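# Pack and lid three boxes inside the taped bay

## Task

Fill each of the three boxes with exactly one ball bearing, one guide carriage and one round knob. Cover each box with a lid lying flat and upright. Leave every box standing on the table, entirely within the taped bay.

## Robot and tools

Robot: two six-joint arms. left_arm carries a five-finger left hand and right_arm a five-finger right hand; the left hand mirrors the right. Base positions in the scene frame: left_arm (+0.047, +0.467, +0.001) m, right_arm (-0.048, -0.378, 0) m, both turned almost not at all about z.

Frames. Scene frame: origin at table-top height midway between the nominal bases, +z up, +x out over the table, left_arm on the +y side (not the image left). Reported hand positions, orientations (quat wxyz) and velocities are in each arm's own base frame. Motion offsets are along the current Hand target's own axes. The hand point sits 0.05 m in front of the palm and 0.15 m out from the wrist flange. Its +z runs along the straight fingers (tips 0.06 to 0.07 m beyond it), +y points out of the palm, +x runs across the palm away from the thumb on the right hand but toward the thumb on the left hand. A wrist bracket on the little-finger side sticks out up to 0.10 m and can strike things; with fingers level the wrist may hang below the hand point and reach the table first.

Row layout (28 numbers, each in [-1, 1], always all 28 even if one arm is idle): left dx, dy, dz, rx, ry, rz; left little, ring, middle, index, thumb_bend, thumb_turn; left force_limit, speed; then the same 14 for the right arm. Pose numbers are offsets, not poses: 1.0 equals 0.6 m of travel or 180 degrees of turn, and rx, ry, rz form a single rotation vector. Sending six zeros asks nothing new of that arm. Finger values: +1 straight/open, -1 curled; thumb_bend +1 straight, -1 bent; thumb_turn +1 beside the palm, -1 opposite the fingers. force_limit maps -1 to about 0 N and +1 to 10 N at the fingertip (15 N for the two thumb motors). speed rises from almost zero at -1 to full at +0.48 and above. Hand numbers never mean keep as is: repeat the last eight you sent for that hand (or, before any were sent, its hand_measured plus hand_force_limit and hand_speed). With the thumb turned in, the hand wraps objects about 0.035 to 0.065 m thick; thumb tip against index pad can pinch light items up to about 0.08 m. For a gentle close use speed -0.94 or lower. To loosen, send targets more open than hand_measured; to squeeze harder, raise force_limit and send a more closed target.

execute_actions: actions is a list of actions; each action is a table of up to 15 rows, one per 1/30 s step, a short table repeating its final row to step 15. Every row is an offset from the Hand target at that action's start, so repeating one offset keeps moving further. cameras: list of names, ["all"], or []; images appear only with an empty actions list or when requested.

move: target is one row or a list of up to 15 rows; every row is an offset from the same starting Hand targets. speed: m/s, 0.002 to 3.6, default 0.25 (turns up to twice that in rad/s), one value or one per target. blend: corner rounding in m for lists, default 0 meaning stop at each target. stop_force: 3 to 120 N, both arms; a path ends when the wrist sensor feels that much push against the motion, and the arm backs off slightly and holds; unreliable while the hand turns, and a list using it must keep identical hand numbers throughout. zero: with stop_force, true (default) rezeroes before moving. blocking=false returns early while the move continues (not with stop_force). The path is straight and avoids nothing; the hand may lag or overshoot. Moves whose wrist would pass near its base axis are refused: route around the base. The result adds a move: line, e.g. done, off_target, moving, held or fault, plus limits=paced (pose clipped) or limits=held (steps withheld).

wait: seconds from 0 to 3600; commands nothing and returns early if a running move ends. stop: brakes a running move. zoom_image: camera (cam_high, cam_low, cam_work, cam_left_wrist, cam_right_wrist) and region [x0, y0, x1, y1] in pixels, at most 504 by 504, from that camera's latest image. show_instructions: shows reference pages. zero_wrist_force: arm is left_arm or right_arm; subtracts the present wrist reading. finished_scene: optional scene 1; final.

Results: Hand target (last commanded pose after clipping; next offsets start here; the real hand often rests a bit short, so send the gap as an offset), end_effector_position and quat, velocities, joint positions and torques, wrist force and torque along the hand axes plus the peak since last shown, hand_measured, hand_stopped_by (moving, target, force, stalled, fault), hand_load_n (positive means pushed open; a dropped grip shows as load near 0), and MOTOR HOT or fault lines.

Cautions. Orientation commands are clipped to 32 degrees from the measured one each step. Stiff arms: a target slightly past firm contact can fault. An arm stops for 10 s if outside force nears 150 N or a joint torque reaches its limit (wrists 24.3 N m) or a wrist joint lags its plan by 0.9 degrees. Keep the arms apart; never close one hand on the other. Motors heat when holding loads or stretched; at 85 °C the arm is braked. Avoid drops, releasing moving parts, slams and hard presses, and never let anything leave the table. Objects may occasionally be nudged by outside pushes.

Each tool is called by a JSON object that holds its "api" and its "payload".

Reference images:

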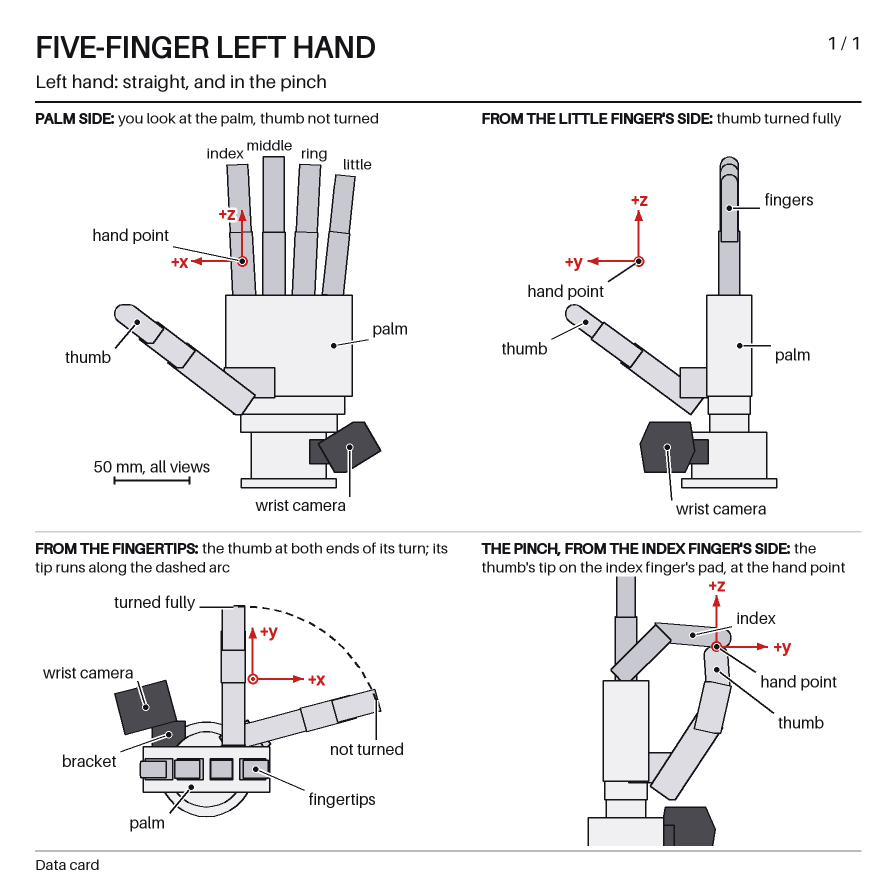

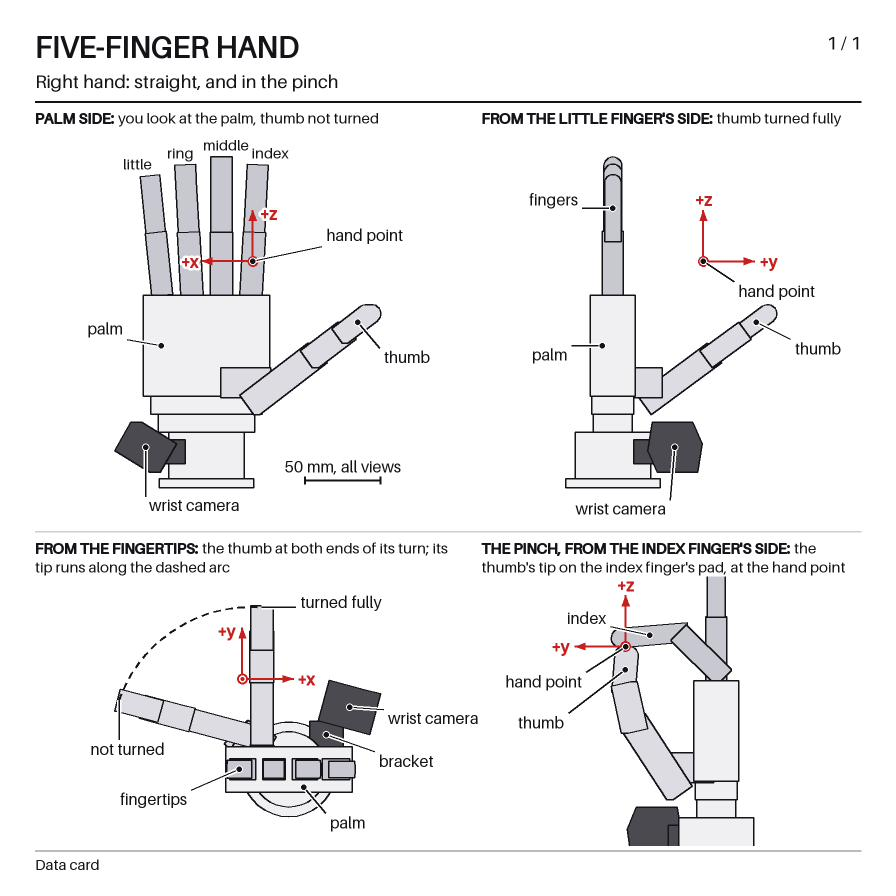

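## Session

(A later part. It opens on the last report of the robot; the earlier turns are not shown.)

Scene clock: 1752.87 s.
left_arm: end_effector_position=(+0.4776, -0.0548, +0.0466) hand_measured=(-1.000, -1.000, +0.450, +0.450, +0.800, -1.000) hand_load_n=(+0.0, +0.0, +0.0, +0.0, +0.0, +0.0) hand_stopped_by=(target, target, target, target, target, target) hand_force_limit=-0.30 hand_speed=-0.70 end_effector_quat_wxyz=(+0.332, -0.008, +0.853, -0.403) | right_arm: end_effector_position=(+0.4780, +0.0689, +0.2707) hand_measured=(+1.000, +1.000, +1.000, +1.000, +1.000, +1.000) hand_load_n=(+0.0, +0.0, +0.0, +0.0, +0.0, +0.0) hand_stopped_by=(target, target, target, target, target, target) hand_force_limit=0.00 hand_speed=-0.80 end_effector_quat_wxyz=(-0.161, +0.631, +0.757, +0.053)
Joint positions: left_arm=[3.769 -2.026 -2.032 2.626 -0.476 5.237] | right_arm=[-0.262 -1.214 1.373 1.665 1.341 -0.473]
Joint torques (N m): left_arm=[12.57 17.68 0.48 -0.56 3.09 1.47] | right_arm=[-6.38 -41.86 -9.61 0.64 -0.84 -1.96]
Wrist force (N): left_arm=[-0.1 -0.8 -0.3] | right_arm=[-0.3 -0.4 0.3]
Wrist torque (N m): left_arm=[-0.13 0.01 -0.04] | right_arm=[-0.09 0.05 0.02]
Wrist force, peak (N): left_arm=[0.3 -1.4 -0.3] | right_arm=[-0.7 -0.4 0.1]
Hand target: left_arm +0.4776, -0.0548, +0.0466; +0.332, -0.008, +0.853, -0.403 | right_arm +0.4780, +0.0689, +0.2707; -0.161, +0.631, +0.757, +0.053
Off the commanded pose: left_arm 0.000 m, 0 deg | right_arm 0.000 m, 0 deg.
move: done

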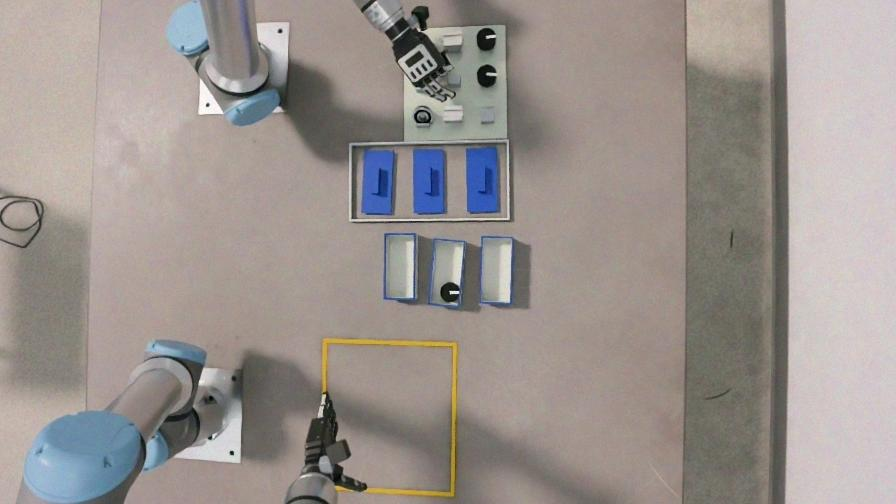

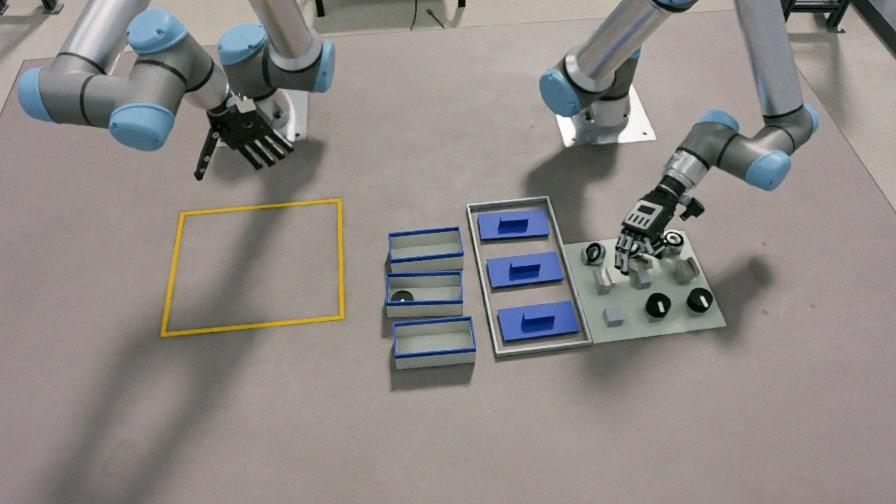

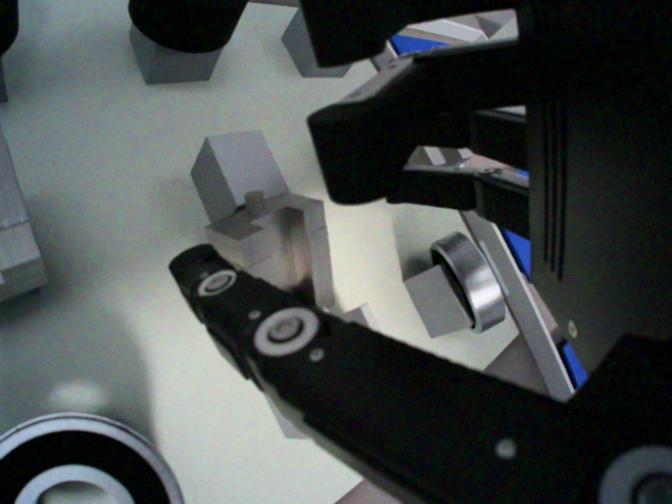

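{"api": "move", "payload": {"target": [0.0214,0.0232,0.0151,0,0,0,-1,-1,0.45,0.45,0.8,-1,-0.3,-0.7,0,0,0,0,0,0,1,1,1,1,1,1,0,-0.8], "speed": 0.03, "stop_force": 3, "cameras": ["cam_high", "cam_work", "cam_left_wrist"]}}

{"api": "zoom_image", "payload": {"camera": "cam_work", "region": [600, 210, 690, 300]}}

Scene clock: 1765.40 s.
left_arm: end_effector_position=(+0.4763, -0.0552, +0.0256) hand_measured=(-1.000, -1.000, +0.450, +0.450, +0.800, -1.000) hand_load_n=(+0.0, +0.0, +0.0, +0.0, +0.0, +0.0) hand_stopped_by=(target, target, target, target, target, target) hand_force_limit=-0.30 hand_speed=-0.70 end_effector_quat_wxyz=(+0.332, -0.008, +0.853, -0.403) | right_arm: end_effector_position=(+0.4780, +0.0689, +0.2707) hand_measured=(+1.000, +1.000, +1.000, +1.000, +1.000, +1.000) hand_load_n=(+0.0, +0.0, +0.0, +0.0, +0.0, +0.0) hand_stopped_by=(target, target, target, target, target, target) hand_force_limit=0.00 hand_speed=-0.80 end_effector_quat_wxyz=(-0.161, +0.631, +0.757, +0.053)
Joint positions: left_arm=[3.77 -2.07 -2.044 2.679 -0.476 5.24] | right_arm=[-0.262 -1.214 1.373 1.665 1.341 -0.473]
Joint torques (N m): left_arm=[12.06 17.53 -2.42 -0.58 2.97 -1.15] | right_arm=[-6.56 -42.28 -9.4 0.59 -0.97 -1.88]
Wrist force (N): left_arm=[0.2 -1.1 -0.1] | right_arm=[-0.3 -0.4 0.0]
Wrist torque (N m): left_arm=[-0.20 0.00 -0.03] | right_arm=[-0.08 0.06 0.02]
Wrist force, peak (N): left_arm=[0.2 -1.3 -0.1] | right_arm=[-0.6 -0.6 0.0]
Hand target: left_arm +0.4763, -0.0552, +0.0256; +0.332, -0.008, +0.853, -0.403 | right_arm +0.4780, +0.0689, +0.2707; -0.161, +0.631, +0.757, +0.053
Off the commanded pose: left_arm 0.000 m, 0 deg | right_arm 0.000 m, 0 deg.
move: done

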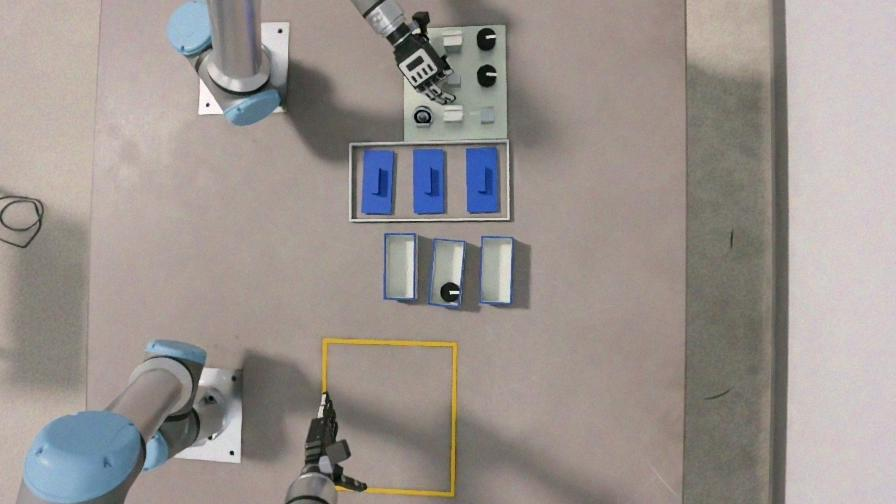

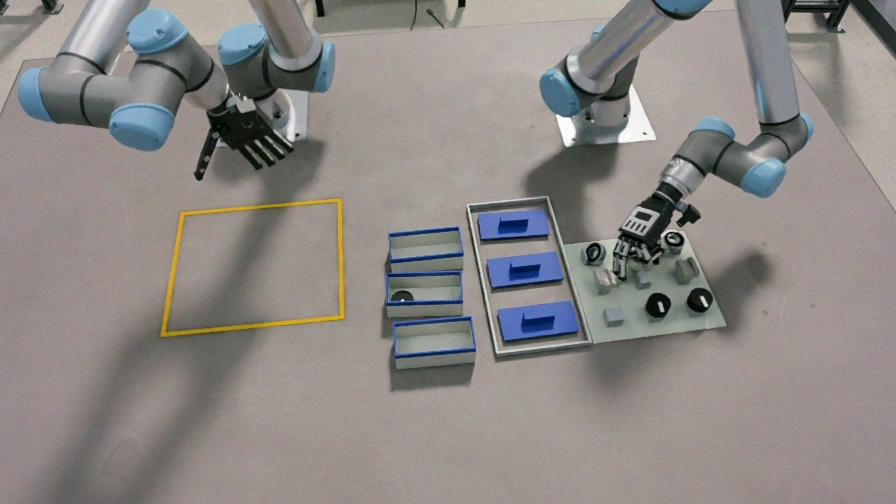

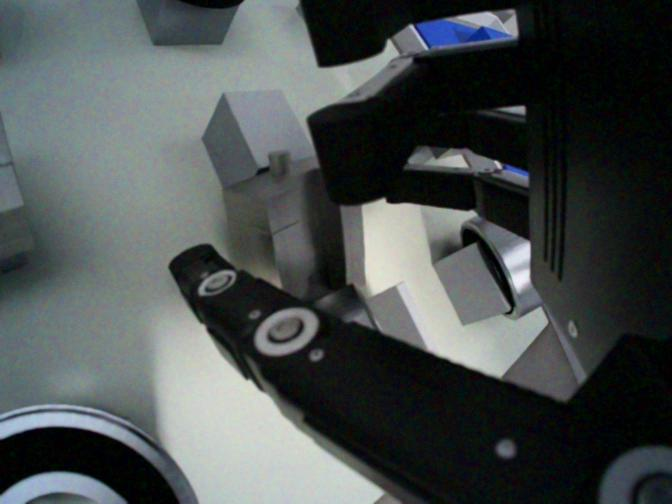

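Scaled by 5.600 from the camera's image (finer frame: 1280x720).

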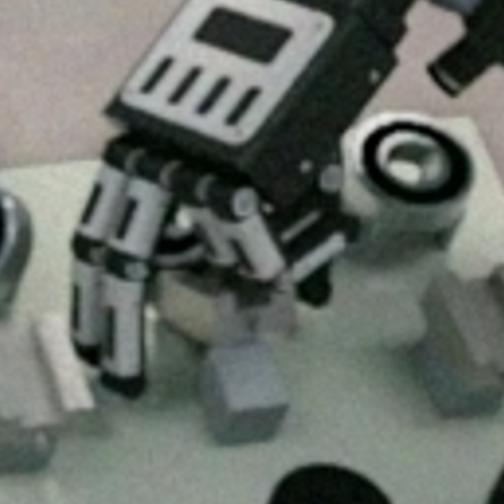

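{"api": "execute_actions", "payload": {"actions": [[[0,0,0,0,0,0,-1,-1,0.45,0.45,0.6,-1,-0.5,-0.8,0,0,0,0,0,0,1,1,1,1,1,1,0,-0.8]],[[0,0,0,0,0,0,-1,-1,-0.2,-0.2,0.6,-1,-0.4,-0.85,0,0,0,0,0,0,1,1,1,1,1,1,0,-0.8]],[[0,0,0,0,0,0,-1,-1,-0.2,-0.2,0.6,-1,-0.4,-0.85,0,0,0,0,0,0,1,1,1,1,1,1,0,-0.8]],[[0,0,0,0,0,0,-1,-1,-0.2,-0.2,0.6,-1,-0.4,-0.85,0,0,0,0,0,0,1,1,1,1,1,1,0,-0.8]]], "cameras": ["cam_work", "cam_left_wrist"]}}

{"api": "zoom_image", "payload": {"camera": "cam_work", "region": [600, 210, 690, 300]}}

Scene clock: 1779.87 s.
left_arm: end_effector_position=(+0.4763, -0.0552, +0.0256) hand_measured=(-1.000, -1.000, +0.050, -0.076, +0.602, -1.000) hand_load_n=(+0.0, +0.0, +5.0, +4.5, +4.0, +0.0) hand_stopped_by=(target, target, force, force, target, target) hand_force_limit=-0.40 hand_speed=-0.85 end_effector_quat_wxyz=(+0.332, -0.008, +0.853, -0.403) | right_arm: end_effector_position=(+0.4780, +0.0689, +0.2707) hand_measured=(+1.000, +1.000, +1.000, +1.000, +1.000, +1.000) hand_load_n=(+0.0, +0.0, +0.0, +0.0, +0.0, +0.0) hand_stopped_by=(target, target, target, target, target, target) hand_force_limit=0.00 hand_speed=-0.80 end_effector_quat_wxyz=(-0.161, +0.631, +0.757, +0.053)
Joint positions: left_arm=[3.77 -2.07 -2.044 2.679 -0.476 5.24] | right_arm=[-0.262 -1.214 1.373 1.665 1.341 -0.473]
Joint torques (N m): left_arm=[5.43 17.52 2.65 -0.75 -0.54 -1.13] | right_arm=[-6.44 -43.1 -9.69 0.74 -0.93 -1.94]
Wrist force (N): left_arm=[1.6 -4.0 4.2] | right_arm=[-0.3 -0.3 0.1]
Wrist torque (N m): left_arm=[-0.29 0.07 0.07] | right_arm=[-0.08 0.05 0.02]
Wrist force, peak (N): left_arm=[0.6 -5.3 4.2] | right_arm=[-0.6 -0.7 0.1]
Hand target: left_arm +0.4763, -0.0552, +0.0256; +0.332, -0.008, +0.853, -0.403 | right_arm +0.4780, +0.0689, +0.2707; -0.161, +0.631, +0.757, +0.053
Off the commanded pose: left_arm 0.000 m, 0 deg | right_arm 0.000 m, 0 deg.
Step readings (end_effector_position of left_arm | right_arm):
0: (+0.4763, -0.0552, +0.0256) | (+0.4780, +0.0689, +0.2707)
1: (+0.4763, -0.0552, +0.0256) | (+0.4780, +0.0689, +0.2707)
2: (+0.4763, -0.0552, +0.0256) | (+0.4780, +0.0689, +0.2707)
4: (+0.4763, -0.0552, +0.0256) | (+0.4780, +0.0689, +0.2707)
8: (+0.4763, -0.0552, +0.0256) | (+0.4780, +0.0689, +0.2707)
15: (+0.4763, -0.0552, +0.0256) | (+0.4780, +0.0689, +0.2707)
16: (+0.4763, -0.0552, +0.0256) | (+0.4780, +0.0689, +0.2707)
17: (+0.4763, -0.0552, +0.0256) | (+0.4780, +0.0689, +0.2707)
19: (+0.4763, -0.0552, +0.0256) | (+0.4780, +0.0689, +0.2707)
23: (+0.4763, -0.0552, +0.0256) | (+0.4780, +0.0689, +0.2707)
30: (+0.4763, -0.0552, +0.0256) | (+0.4780, +0.0689, +0.2707)
31: (+0.4763, -0.0552, +0.0256) | (+0.4780, +0.0689, +0.2707)
32: (+0.4763, -0.0552, +0.0256) | (+0.4780, +0.0689, +0.2707)
34: (+0.4763, -0.0552, +0.0256) | (+0.4780, +0.0689, +0.2707)
38: (+0.4763, -0.0552, +0.0256) | (+0.4780, +0.0689, +0.2707)
45: (+0.4763, -0.0552, +0.0256) | (+0.4780, +0.0689, +0.2707)
46: (+0.4763, -0.0552, +0.0256) | (+0.4780, +0.0689, +0.2707)
47: (+0.4763, -0.0552, +0.0256) | (+0.4780, +0.0689, +0.2707)
49: (+0.4763, -0.0552, +0.0256) | (+0.4780, +0.0689, +0.2707)
53: (+0.4763, -0.0552, +0.0256) | (+0.4780, +0.0689, +0.2707)
60: (+0.4763, -0.0552, +0.0256) | (+0.4780, +0.0689, +0.2707)

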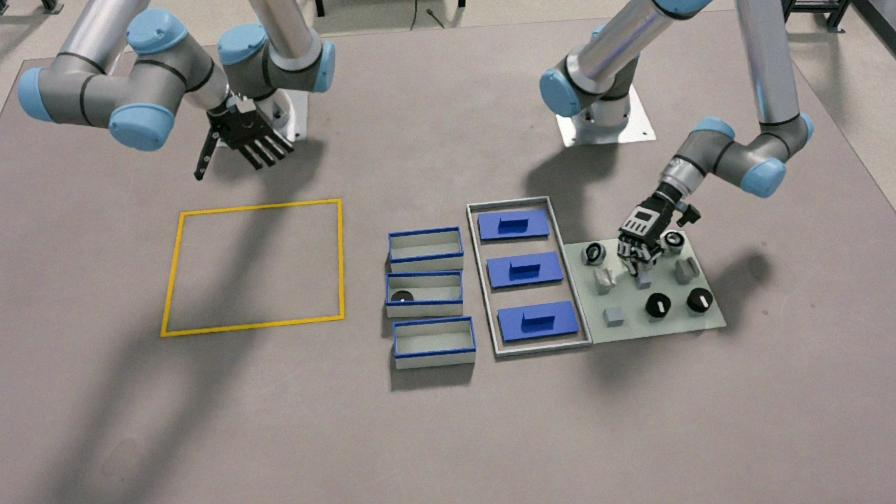

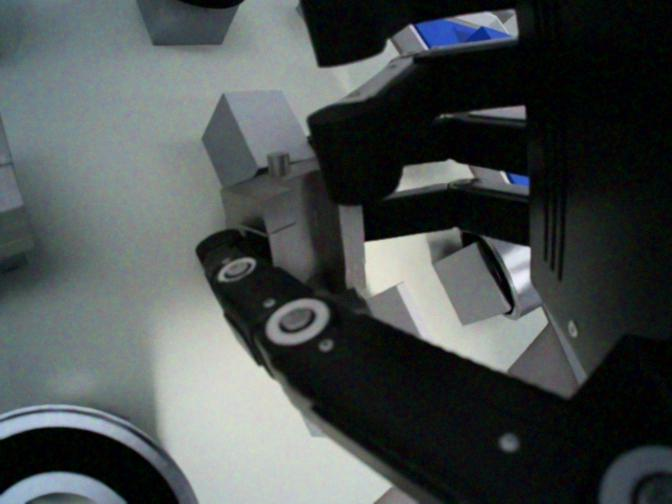

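Scaled by 5.600 from the camera's image (finer frame: 1280x720).

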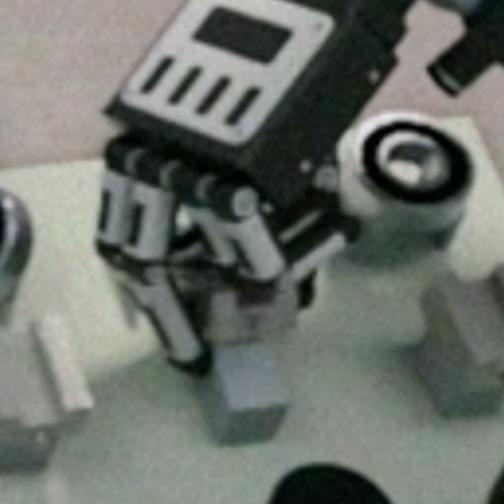

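{"api": "move", "payload": {"target": [-0.0857,-0.0928,-0.0602,0,0,0,-1,-1,-0.2,-0.2,0.6,-1,-0.4,-0.85,0,0,0,0,0,0,1,1,1,1,1,1,0,-0.8], "speed": 0.1, "cameras": ["cam_high", "cam_work", "cam_left_wrist"]}}

{"api": "zoom_image", "payload": {"camera": "cam_work", "region": [600, 190, 690, 280]}}

Scene clock: 1788.77 s.
left_arm: end_effector_position=(+0.4815, -0.0537, +0.1093) hand_measured=(-1.000, -1.000, +0.048, -0.076, +0.602, -1.000) hand_load_n=(+0.0, +0.0, +0.0, +4.5, +4.0, +0.0) hand_stopped_by=(target, target, force, force, target, target) hand_force_limit=-0.40 hand_speed=-0.85 end_effector_quat_wxyz=(+0.332, -0.008, +0.853, -0.403) | right_arm: end_effector_position=(+0.4780, +0.0689, +0.2707) hand_measured=(+1.000, +1.000, +1.000, +1.000, +1.000, +1.000) hand_load_n=(+0.0, +0.0, +0.0, +0.0, +0.0, +0.0) hand_stopped_by=(target, target, target, target, target, target) hand_force_limit=0.00 hand_speed=-0.80 end_effector_quat_wxyz=(-0.161, +0.631, +0.757, +0.053)
Joint positions: left_arm=[3.765 -1.912 -1.977 2.465 -0.477 5.228] | right_arm=[-0.262 -1.214 1.373 1.665 1.341 -0.473]
Joint torques (N m): left_arm=[13.55 44.66 22.93 -4.63 0.11 1.39] | right_arm=[-5.38 -42.16 -9.86 0.72 -0.93 -2.02]
Wrist force (N): left_arm=[0.4 0.5 0.1] | right_arm=[-0.4 -0.4 -0.1]
Wrist torque (N m): left_arm=[0.00 0.03 -0.10] | right_arm=[-0.08 0.08 0.01]
Wrist force, peak (N): left_arm=[0.8 -5.4 3.7] | right_arm=[-0.4 -0.6 0.1]
Hand target: left_arm +0.4815, -0.0537, +0.1094; +0.332, -0.008, +0.853, -0.403 | right_arm +0.4780, +0.0689, +0.2707; -0.161, +0.631, +0.757, +0.053
Off the commanded pose: left_arm 0.000 m, 0 deg | right_arm 0.000 m, 0 deg.
move: done

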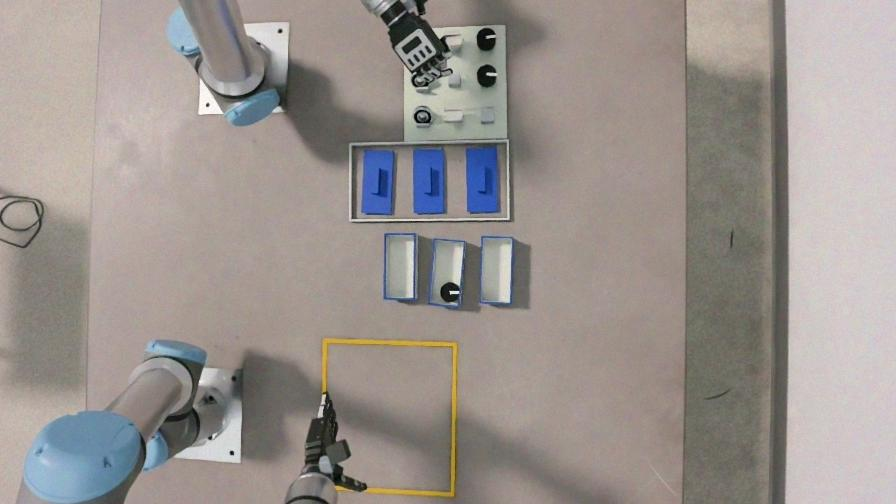

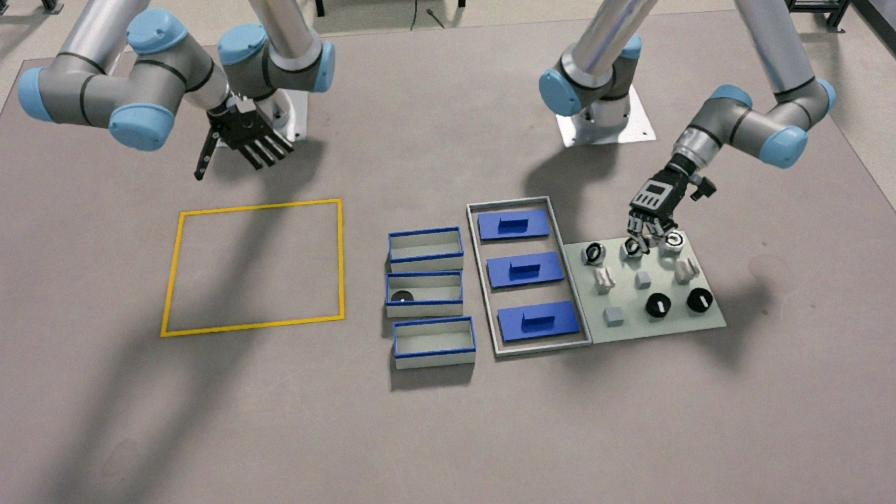

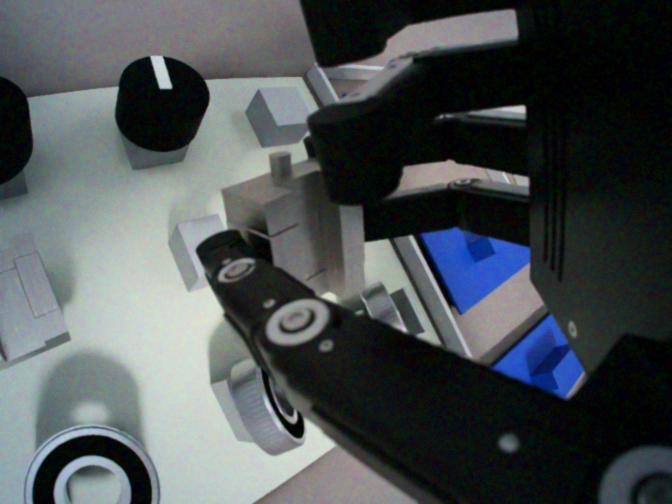

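Scaled by 5.600 from the camera's image (finer frame: 1280x720).

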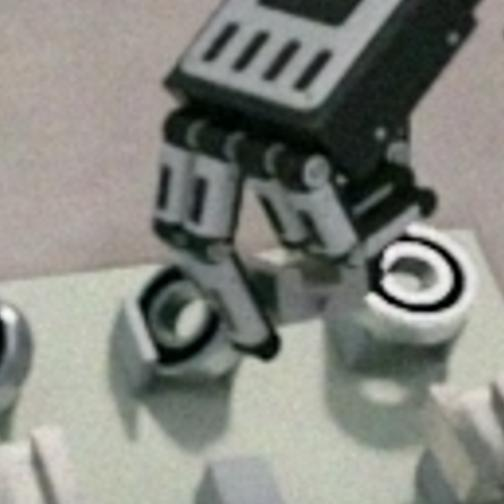

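{"api": "execute_actions", "payload": {"actions": [[[0,0,0,0,0,0,-1,-1,-0.25,-0.2,0.6,-1,-0.6,-0.93,0,0,0,0,0,0,1,1,1,1,1,1,0,-0.8]],[[0,0,0,0,0,0,-1,-1,-0.25,-0.2,0.6,-1,-0.6,-0.93,0,0,0,0,0,0,1,1,1,1,1,1,0,-0.8]]], "cameras": ["cam_left_wrist"]}}

{"api": "zoom_image", "payload": {"camera": "cam_left_wrist", "region": [150, 100, 450, 350]}}

Scene clock: 1798.50 s.
left_arm: end_effector_position=(+0.4815, -0.0537, +0.1094) hand_measured=(-1.000, -1.000, -0.016, -0.076, +0.602, -1.000) hand_load_n=(+0.0, +0.5, +3.0, +3.0, +5.0, +1.5) hand_stopped_by=(target, target, force, force, target, target) hand_force_limit=-0.60 hand_speed=-0.93 end_effector_quat_wxyz=(+0.332, -0.008, +0.853, -0.403) | right_arm: end_effector_position=(+0.4780, +0.0689, +0.2707) hand_measured=(+1.000, +1.000, +1.000, +1.000, +1.000, +1.000) hand_load_n=(+0.0, +0.0, +0.0, +0.0, +0.0, +0.0) hand_stopped_by=(target, target, target, target, target, target) hand_force_limit=0.00 hand_speed=-0.80 end_effector_quat_wxyz=(-0.161, +0.631, +0.757, +0.053)
Joint positions: left_arm=[3.765 -1.912 -1.977 2.464 -0.477 5.228] | right_arm=[-0.262 -1.214 1.373 1.665 1.341 -0.473]
Joint torques (N m): left_arm=[13.14 41.94 23.7 -4.65 0.95 1.63] | right_arm=[-6.43 -42.35 -10.02 0.68 -0.88 -2.01]
Wrist force (N): left_arm=[0.4 0.6 0.4] | right_arm=[-0.3 -0.4 0.2]
Wrist torque (N m): left_arm=[-0.01 0.04 -0.10] | right_arm=[-0.09 0.05 0.02]
Wrist force, peak (N): left_arm=[0.7 0.9 0.5] | right_arm=[-0.5 -0.7 0.0]
Hand target: left_arm +0.4815, -0.0537, +0.1094; +0.332, -0.008, +0.853, -0.403 | right_arm +0.4780, +0.0689, +0.2707; -0.161, +0.631, +0.757, +0.053
Off the commanded pose: left_arm 0.000 m, 0 deg | right_arm 0.000 m, 0 deg.
Step readings (end_effector_position of left_arm | right_arm):
0: (+0.4815, -0.0537, +0.1094) | (+0.4780, +0.0689, +0.2707)
1: (+0.4815, -0.0537, +0.1094) | (+0.4780, +0.0689, +0.2707)
2: (+0.4815, -0.0537, +0.1094) | (+0.4780, +0.0689, +0.2707)
4: (+0.4815, -0.0537, +0.1094) | (+0.4780, +0.0689, +0.2707)
8: (+0.4815, -0.0537, +0.1094) | (+0.4780, +0.0689, +0.2707)
15: (+0.4815, -0.0537, +0.1094) | (+0.4780, +0.0689, +0.2707)
16: (+0.4815, -0.0537, +0.1094) | (+0.4780, +0.0689, +0.2707)
17: (+0.4815, -0.0537, +0.1094) | (+0.4780, +0.0689, +0.2707)
19: (+0.4815, -0.0537, +0.1094) | (+0.4780, +0.0689, +0.2707)
23: (+0.4815, -0.0537, +0.1094) | (+0.4780, +0.0689, +0.2707)
30: (+0.4815, -0.0537, +0.1094) | (+0.4780, +0.0689, +0.2707)

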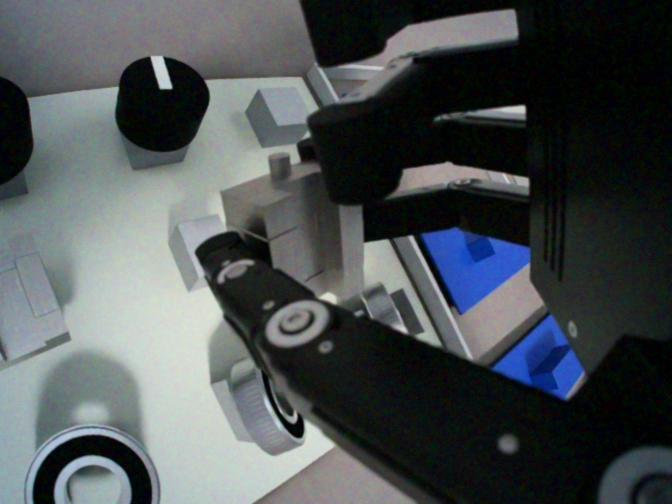

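Scaled by 1.680 from the camera's image (finer frame: 960x720).

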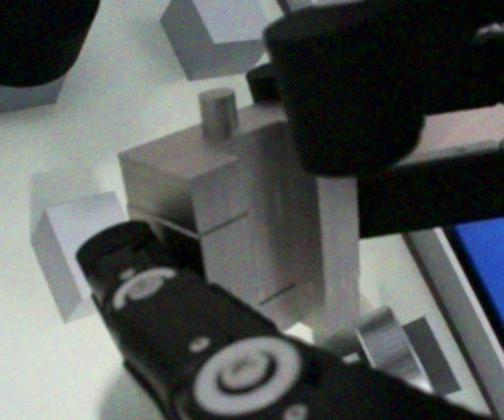

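{"api": "move", "payload": {"target": [-0.0559,-0.0695,-0.0452,0,0.103,-0.1585,-1,-1,-0.25,-0.2,0.6,-1,-0.6,-0.93,0,0,0,0,0,0,1,1,1,1,1,1,0,-0.8], "speed": 0.25}}

{"api": "move", "payload": {"target": [0,0,0,0,0.1118,0.0727,-1,-1,-0.25,-0.2,0.6,-1,-0.6,-0.93,0,0,0,0,0,0,1,1,1,1,1,1,0,-0.8], "speed": 0.25, "cameras": ["cam_high", "cam_work", "cam_left_wrist"]}}

Scene clock: 1848.00 s.
left_arm: end_effector_position=(+0.4815, -0.0539, +0.1694) hand_measured=(-1.000, -1.000, -0.016, -0.076, +0.602, -1.000) hand_load_n=(+0.0, +0.0, +3.0, +3.0, +5.0, +1.5) hand_stopped_by=(target, target, force, force, target, target) hand_force_limit=-0.60 hand_speed=-0.93 end_effector_quat_wxyz=(+0.083, -0.152, +0.866, -0.468) | right_arm: end_effector_position=(+0.4780, +0.0689, +0.2707) hand_measured=(+1.000, +1.000, +1.000, +1.000, +1.000, +1.000) hand_load_n=(+0.0, +0.0, +0.0, +0.0, +0.0, +0.0) hand_stopped_by=(target, target, target, target, target, target) hand_force_limit=0.00 hand_speed=-0.80 end_effector_quat_wxyz=(-0.161, +0.631, +0.757, +0.053)
Joint positions: left_arm=[3.697 -2.083 -1.612 1.821 -0.611 5.078] | right_arm=[-0.262 -1.214 1.373 1.665 1.341 -0.473]
Joint torques (N m): left_arm=[-15.28 25.31 26.26 -5.1 -0.19 -0.56] | right_arm=[-6.33 -42.51 -9.53 0.57 -0.95 -2]
Wrist force (N): left_arm=[0.2 1.6 0.0] | right_arm=[-0.3 -0.4 0.0]
Wrist torque (N m): left_arm=[0.17 -0.06 0.01] | right_arm=[-0.09 0.06 0.02]
Wrist force, peak (N): left_arm=[-0.1 1.9 0.1] | right_arm=[-0.5 -0.7 -0.1]
Hand target: left_arm +0.4815, -0.0539, +0.1694; +0.083, -0.152, +0.866, -0.468 | right_arm +0.4780, +0.0689, +0.2707; -0.161, +0.631, +0.757, +0.053
Off the commanded pose: left_arm 0.000 m, 0 deg | right_arm 0.000 m, 0 deg.
move: done

Scene clock: 1849.57 s.
left_arm: end_effector_position=(+0.4815, -0.0539, +0.1694) hand_measured=(-1.000, -1.000, -0.016, -0.076, +0.602, -1.000) hand_load_n=(+0.0, +0.0, +3.0, +3.0, +5.5, +1.0) hand_stopped_by=(target, target, force, force, target, target) hand_force_limit=-0.60 hand_speed=-0.93 end_effector_quat_wxyz=(-0.017, +0.031, +0.879, -0.475) | right_arm: end_effector_position=(+0.4780, +0.0689, +0.2707) hand_measured=(+1.000, +1.000, +1.000, +1.000, +1.000, +1.000) hand_load_n=(-0.5, +0.0, +0.0, +0.0, +0.0, +0.0) hand_stopped_by=(target, target, target, target, target, target) hand_force_limit=0.00 hand_speed=-0.80 end_effector_quat_wxyz=(-0.161, +0.631, +0.757, +0.053)
Joint positions: left_arm=[3.617 -2.238 -1.443 1.44 -0.774 5.548] | right_arm=[-0.262 -1.214 1.373 1.665 1.341 -0.473]
Joint torques (N m): left_arm=[-14.51 32.22 26.11 -4.95 -0.64 1.27] | right_arm=[-6.72 -41.53 -9.97 0.71 -0.92 -2.05]
Wrist force (N): left_arm=[0.1 1.0 -0.1] | right_arm=[-0.2 -0.4 0.0]
Wrist torque (N m): left_arm=[0.05 -0.02 -0.10] | right_arm=[-0.08 0.04 0.02]
Wrist force, peak (N): left_arm=[-0.1 2.1 -0.4] | right_arm=[-0.5 -0.5 0.2]
Hand target: left_arm +0.4815, -0.0539, +0.1694; -0.017, +0.031, +0.879, -0.475 | right_arm +0.4780, +0.0689, +0.2707; -0.161, +0.631, +0.757, +0.053
Off the commanded pose: left_arm 0.000 m, 0 deg | right_arm 0.000 m, 0 deg.
move: done

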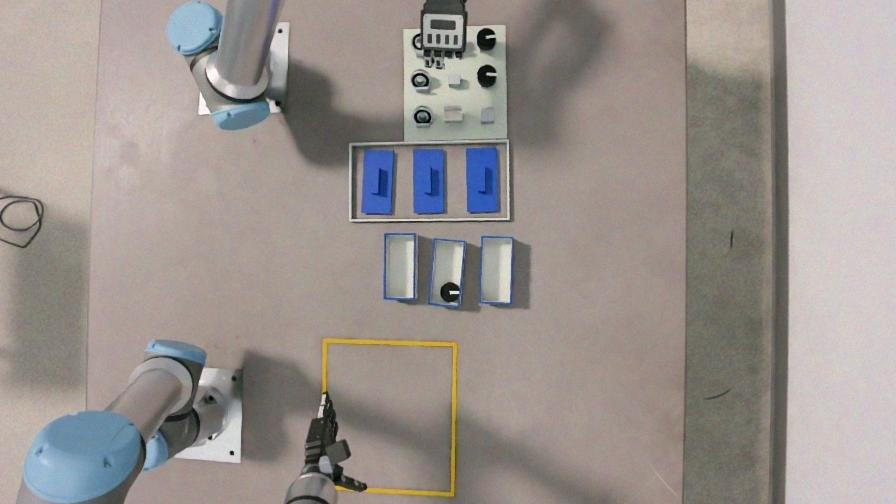

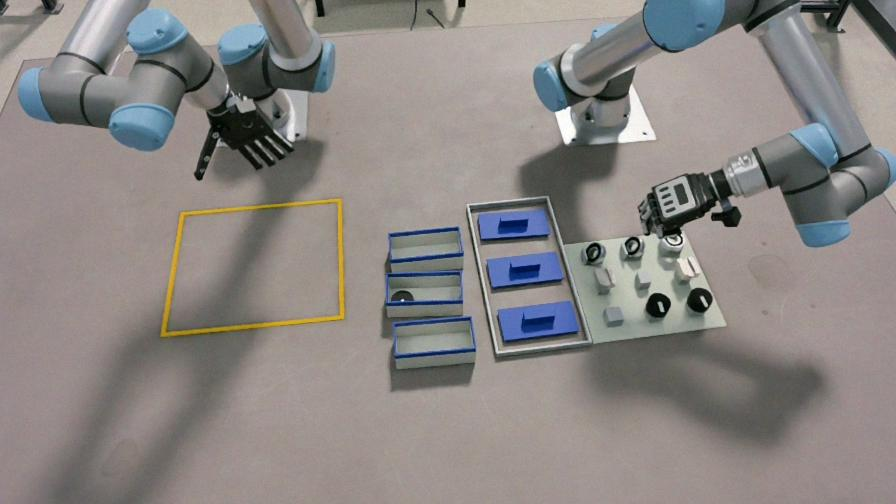

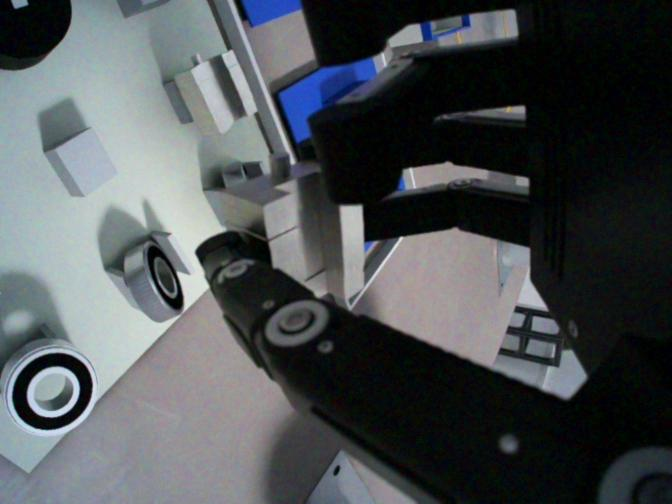

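{"api": "move", "payload": {"target": [-0.1007,-0.3605,0.6136,0,0,0,-1,-1,-0.25,-0.2,0.6,-1,-0.6,-0.93,0,0,0,0,0,0,1,1,1,1,1,1,0,-0.8], "speed": 0.25, "cameras": ["cam_high", "cam_left_wrist"]}}

{"api": "zoom_image", "payload": {"camera": "cam_high", "region": [400, 210, 510, 320]}}

Scene clock: 1862.33 s.
left_arm: end_effector_position=(+0.5118, -0.4835, +0.1487) hand_measured=(-1.000, -1.000, -0.016, -0.076, +0.602, -1.000) hand_load_n=(+0.0, +0.0, +3.0, +3.0, +5.0, +1.5) hand_stopped_by=(target, target, force, force, target, target) hand_force_limit=-0.60 hand_speed=-0.93 end_effector_quat_wxyz=(-0.017, +0.031, +0.879, -0.475) | right_arm: end_effector_position=(+0.4780, +0.0689, +0.2707) hand_measured=(+1.000, +1.000, +1.000, +1.000, +1.000, +1.000) hand_load_n=(+0.0, +0.0, +0.0, +0.0, +0.0, +0.0) hand_stopped_by=(target, target, target, target, target, target) hand_force_limit=0.00 hand_speed=-0.80 end_effector_quat_wxyz=(-0.161, +0.631, +0.757, +0.053)
Joint positions: left_arm=[2.844 -2.455 -0.849 2.065 -0.618 4.313] | right_arm=[-0.262 -1.214 1.373 1.665 1.341 -0.473]
Joint torques (N m): left_arm=[-13.96 43.16 29.13 -4.37 -0.12 -1.67] | right_arm=[-6.45 -42.98 -9.27 0.7 -0.95 -2.05]
Wrist force (N): left_arm=[0.1 1.3 -0.1] | right_arm=[-0.1 -0.4 -0.1]
Wrist torque (N m): left_arm=[0.11 0.01 0.01] | right_arm=[-0.07 0.03 0.03]
Wrist force, peak (N): left_arm=[0.1 2.0 -1.0] | right_arm=[-0.4 -0.5 -0.4]
Hand target: left_arm +0.5118, -0.4836, +0.1487; -0.017, +0.031, +0.879, -0.475 | right_arm +0.4780, +0.0689, +0.2707; -0.161, +0.631, +0.757, +0.053
Off the commanded pose: left_arm 0.000 m, 0 deg | right_arm 0.000 m, 0 deg.
move: done

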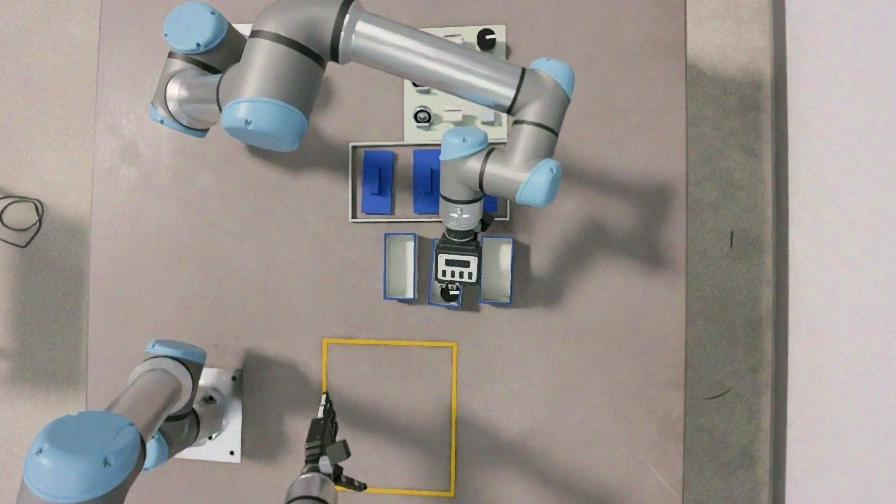

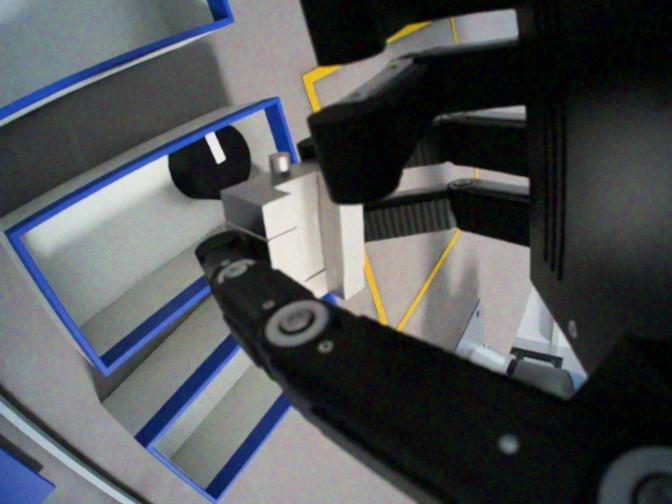

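Scaled by 4.582 from the camera's image (finer frame: 1280x720).

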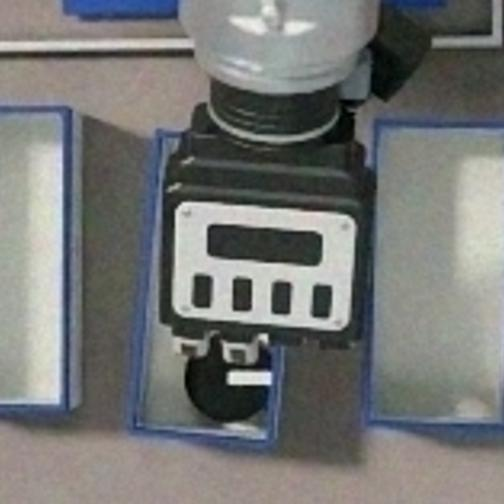

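{"api": "wait", "payload": {"seconds": 0.1, "cameras": ["cam_work", "cam_low"]}}

{"api": "zoom_image", "payload": {"camera": "cam_work", "region": [360, 180, 500, 320]}}

{"api": "zoom_image", "payload": {"camera": "cam_low", "region": [380, 210, 500, 330]}}

Scene clock: 1894.87 s.
left_arm: end_effector_position=(+0.5118, -0.4836, +0.1487) hand_measured=(-1.000, -1.000, -0.016, -0.076, +0.602, -1.000) hand_load_n=(+0.0, +0.0, +3.0, +3.0, +5.0, +1.0) hand_stopped_by=(target, target, force, force, target, target) hand_force_limit=-0.60 hand_speed=-0.93 end_effector_quat_wxyz=(-0.017, +0.031, +0.879, -0.475) | right_arm: end_effector_position=(+0.4780, +0.0689, +0.2707) hand_measured=(+1.000, +1.000, +1.000, +1.000, +1.000, +1.000) hand_load_n=(+0.0, +0.0, +0.0, +0.0, +0.0, +0.0) hand_stopped_by=(target, target, target, target, target, target) hand_force_limit=0.00 hand_speed=-0.80 end_effector_quat_wxyz=(-0.161, +0.631, +0.757, +0.053)
Joint positions: left_arm=[2.844 -2.455 -0.849 2.065 -0.618 4.312] | right_arm=[-0.262 -1.214 1.373 1.665 1.341 -0.473]
Joint torques (N m): left_arm=[-13.98 43.07 28.49 -4.25 -0.23 -1.62] | right_arm=[-6.46 -41.6 -9.78 0.66 -0.85 -2]
Wrist force (N): left_arm=[0.2 1.5 -0.2] | right_arm=[-0.3 -0.4 -0.1]
Wrist torque (N m): left_arm=[0.15 -0.01 0.01] | right_arm=[-0.08 0.05 0.02]
Wrist force, peak (N): left_arm=[0.3 1.8 -0.2] | right_arm=[-0.5 -0.5 0.0]
Hand target: left_arm +0.5118, -0.4836, +0.1487; -0.017, +0.031, +0.879, -0.475 | right_arm +0.4780, +0.0689, +0.2707; -0.161, +0.631, +0.757, +0.053
Off the commanded pose: left_arm 0.000 m, 0 deg | right_arm 0.000 m, 0 deg.
wait: 0.10 s; at rest from the start
Images, in order (width x height): cam_low 896x504, cam_work 896x504.

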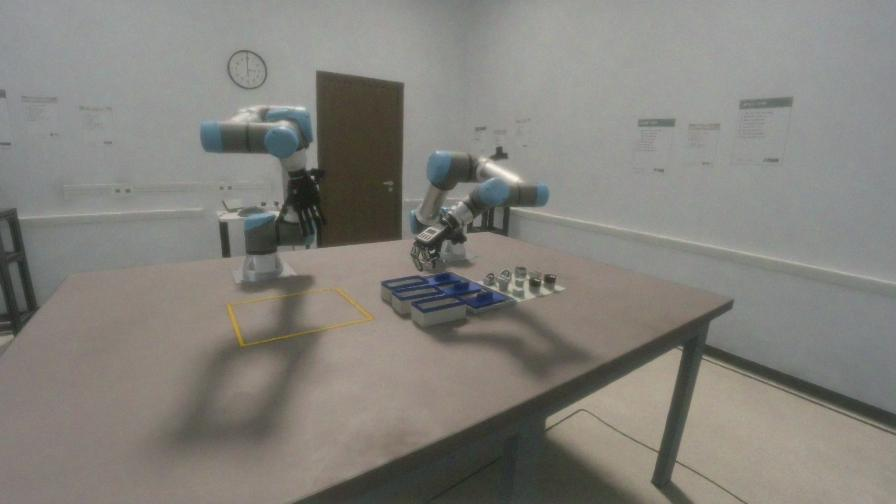

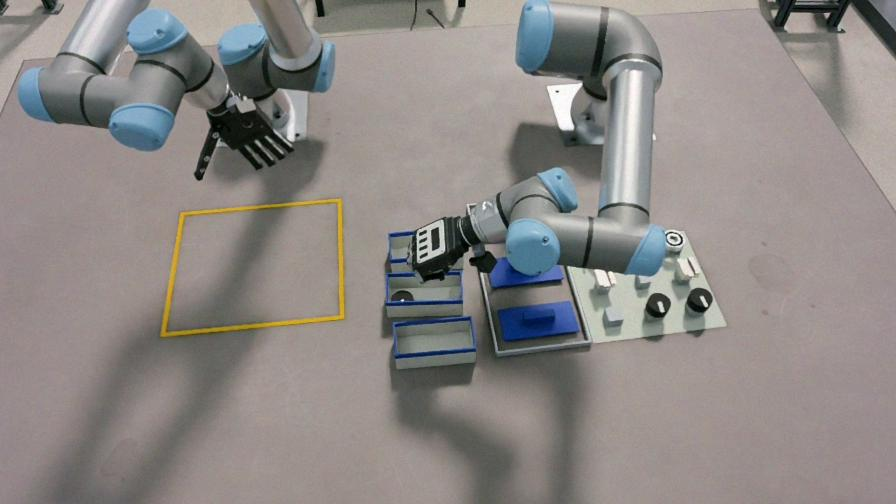

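Scaled by 3.600 from the camera's image (finer frame: 1280x720).

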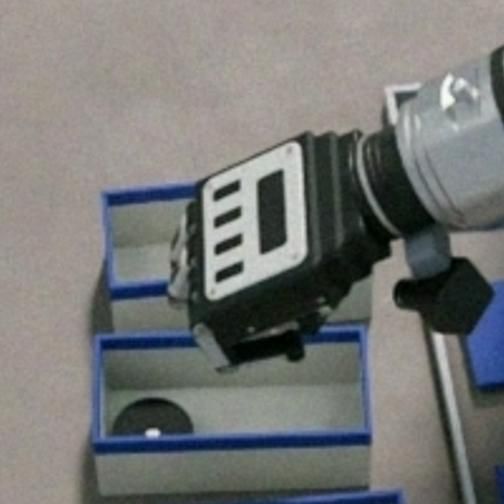

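Scaled by 4.200 from the camera's image (finer frame: 1280x720).

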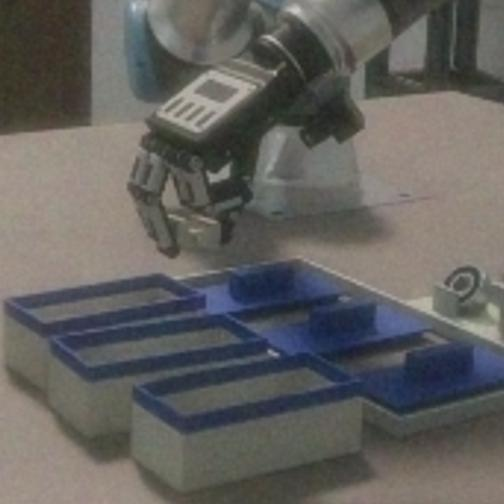

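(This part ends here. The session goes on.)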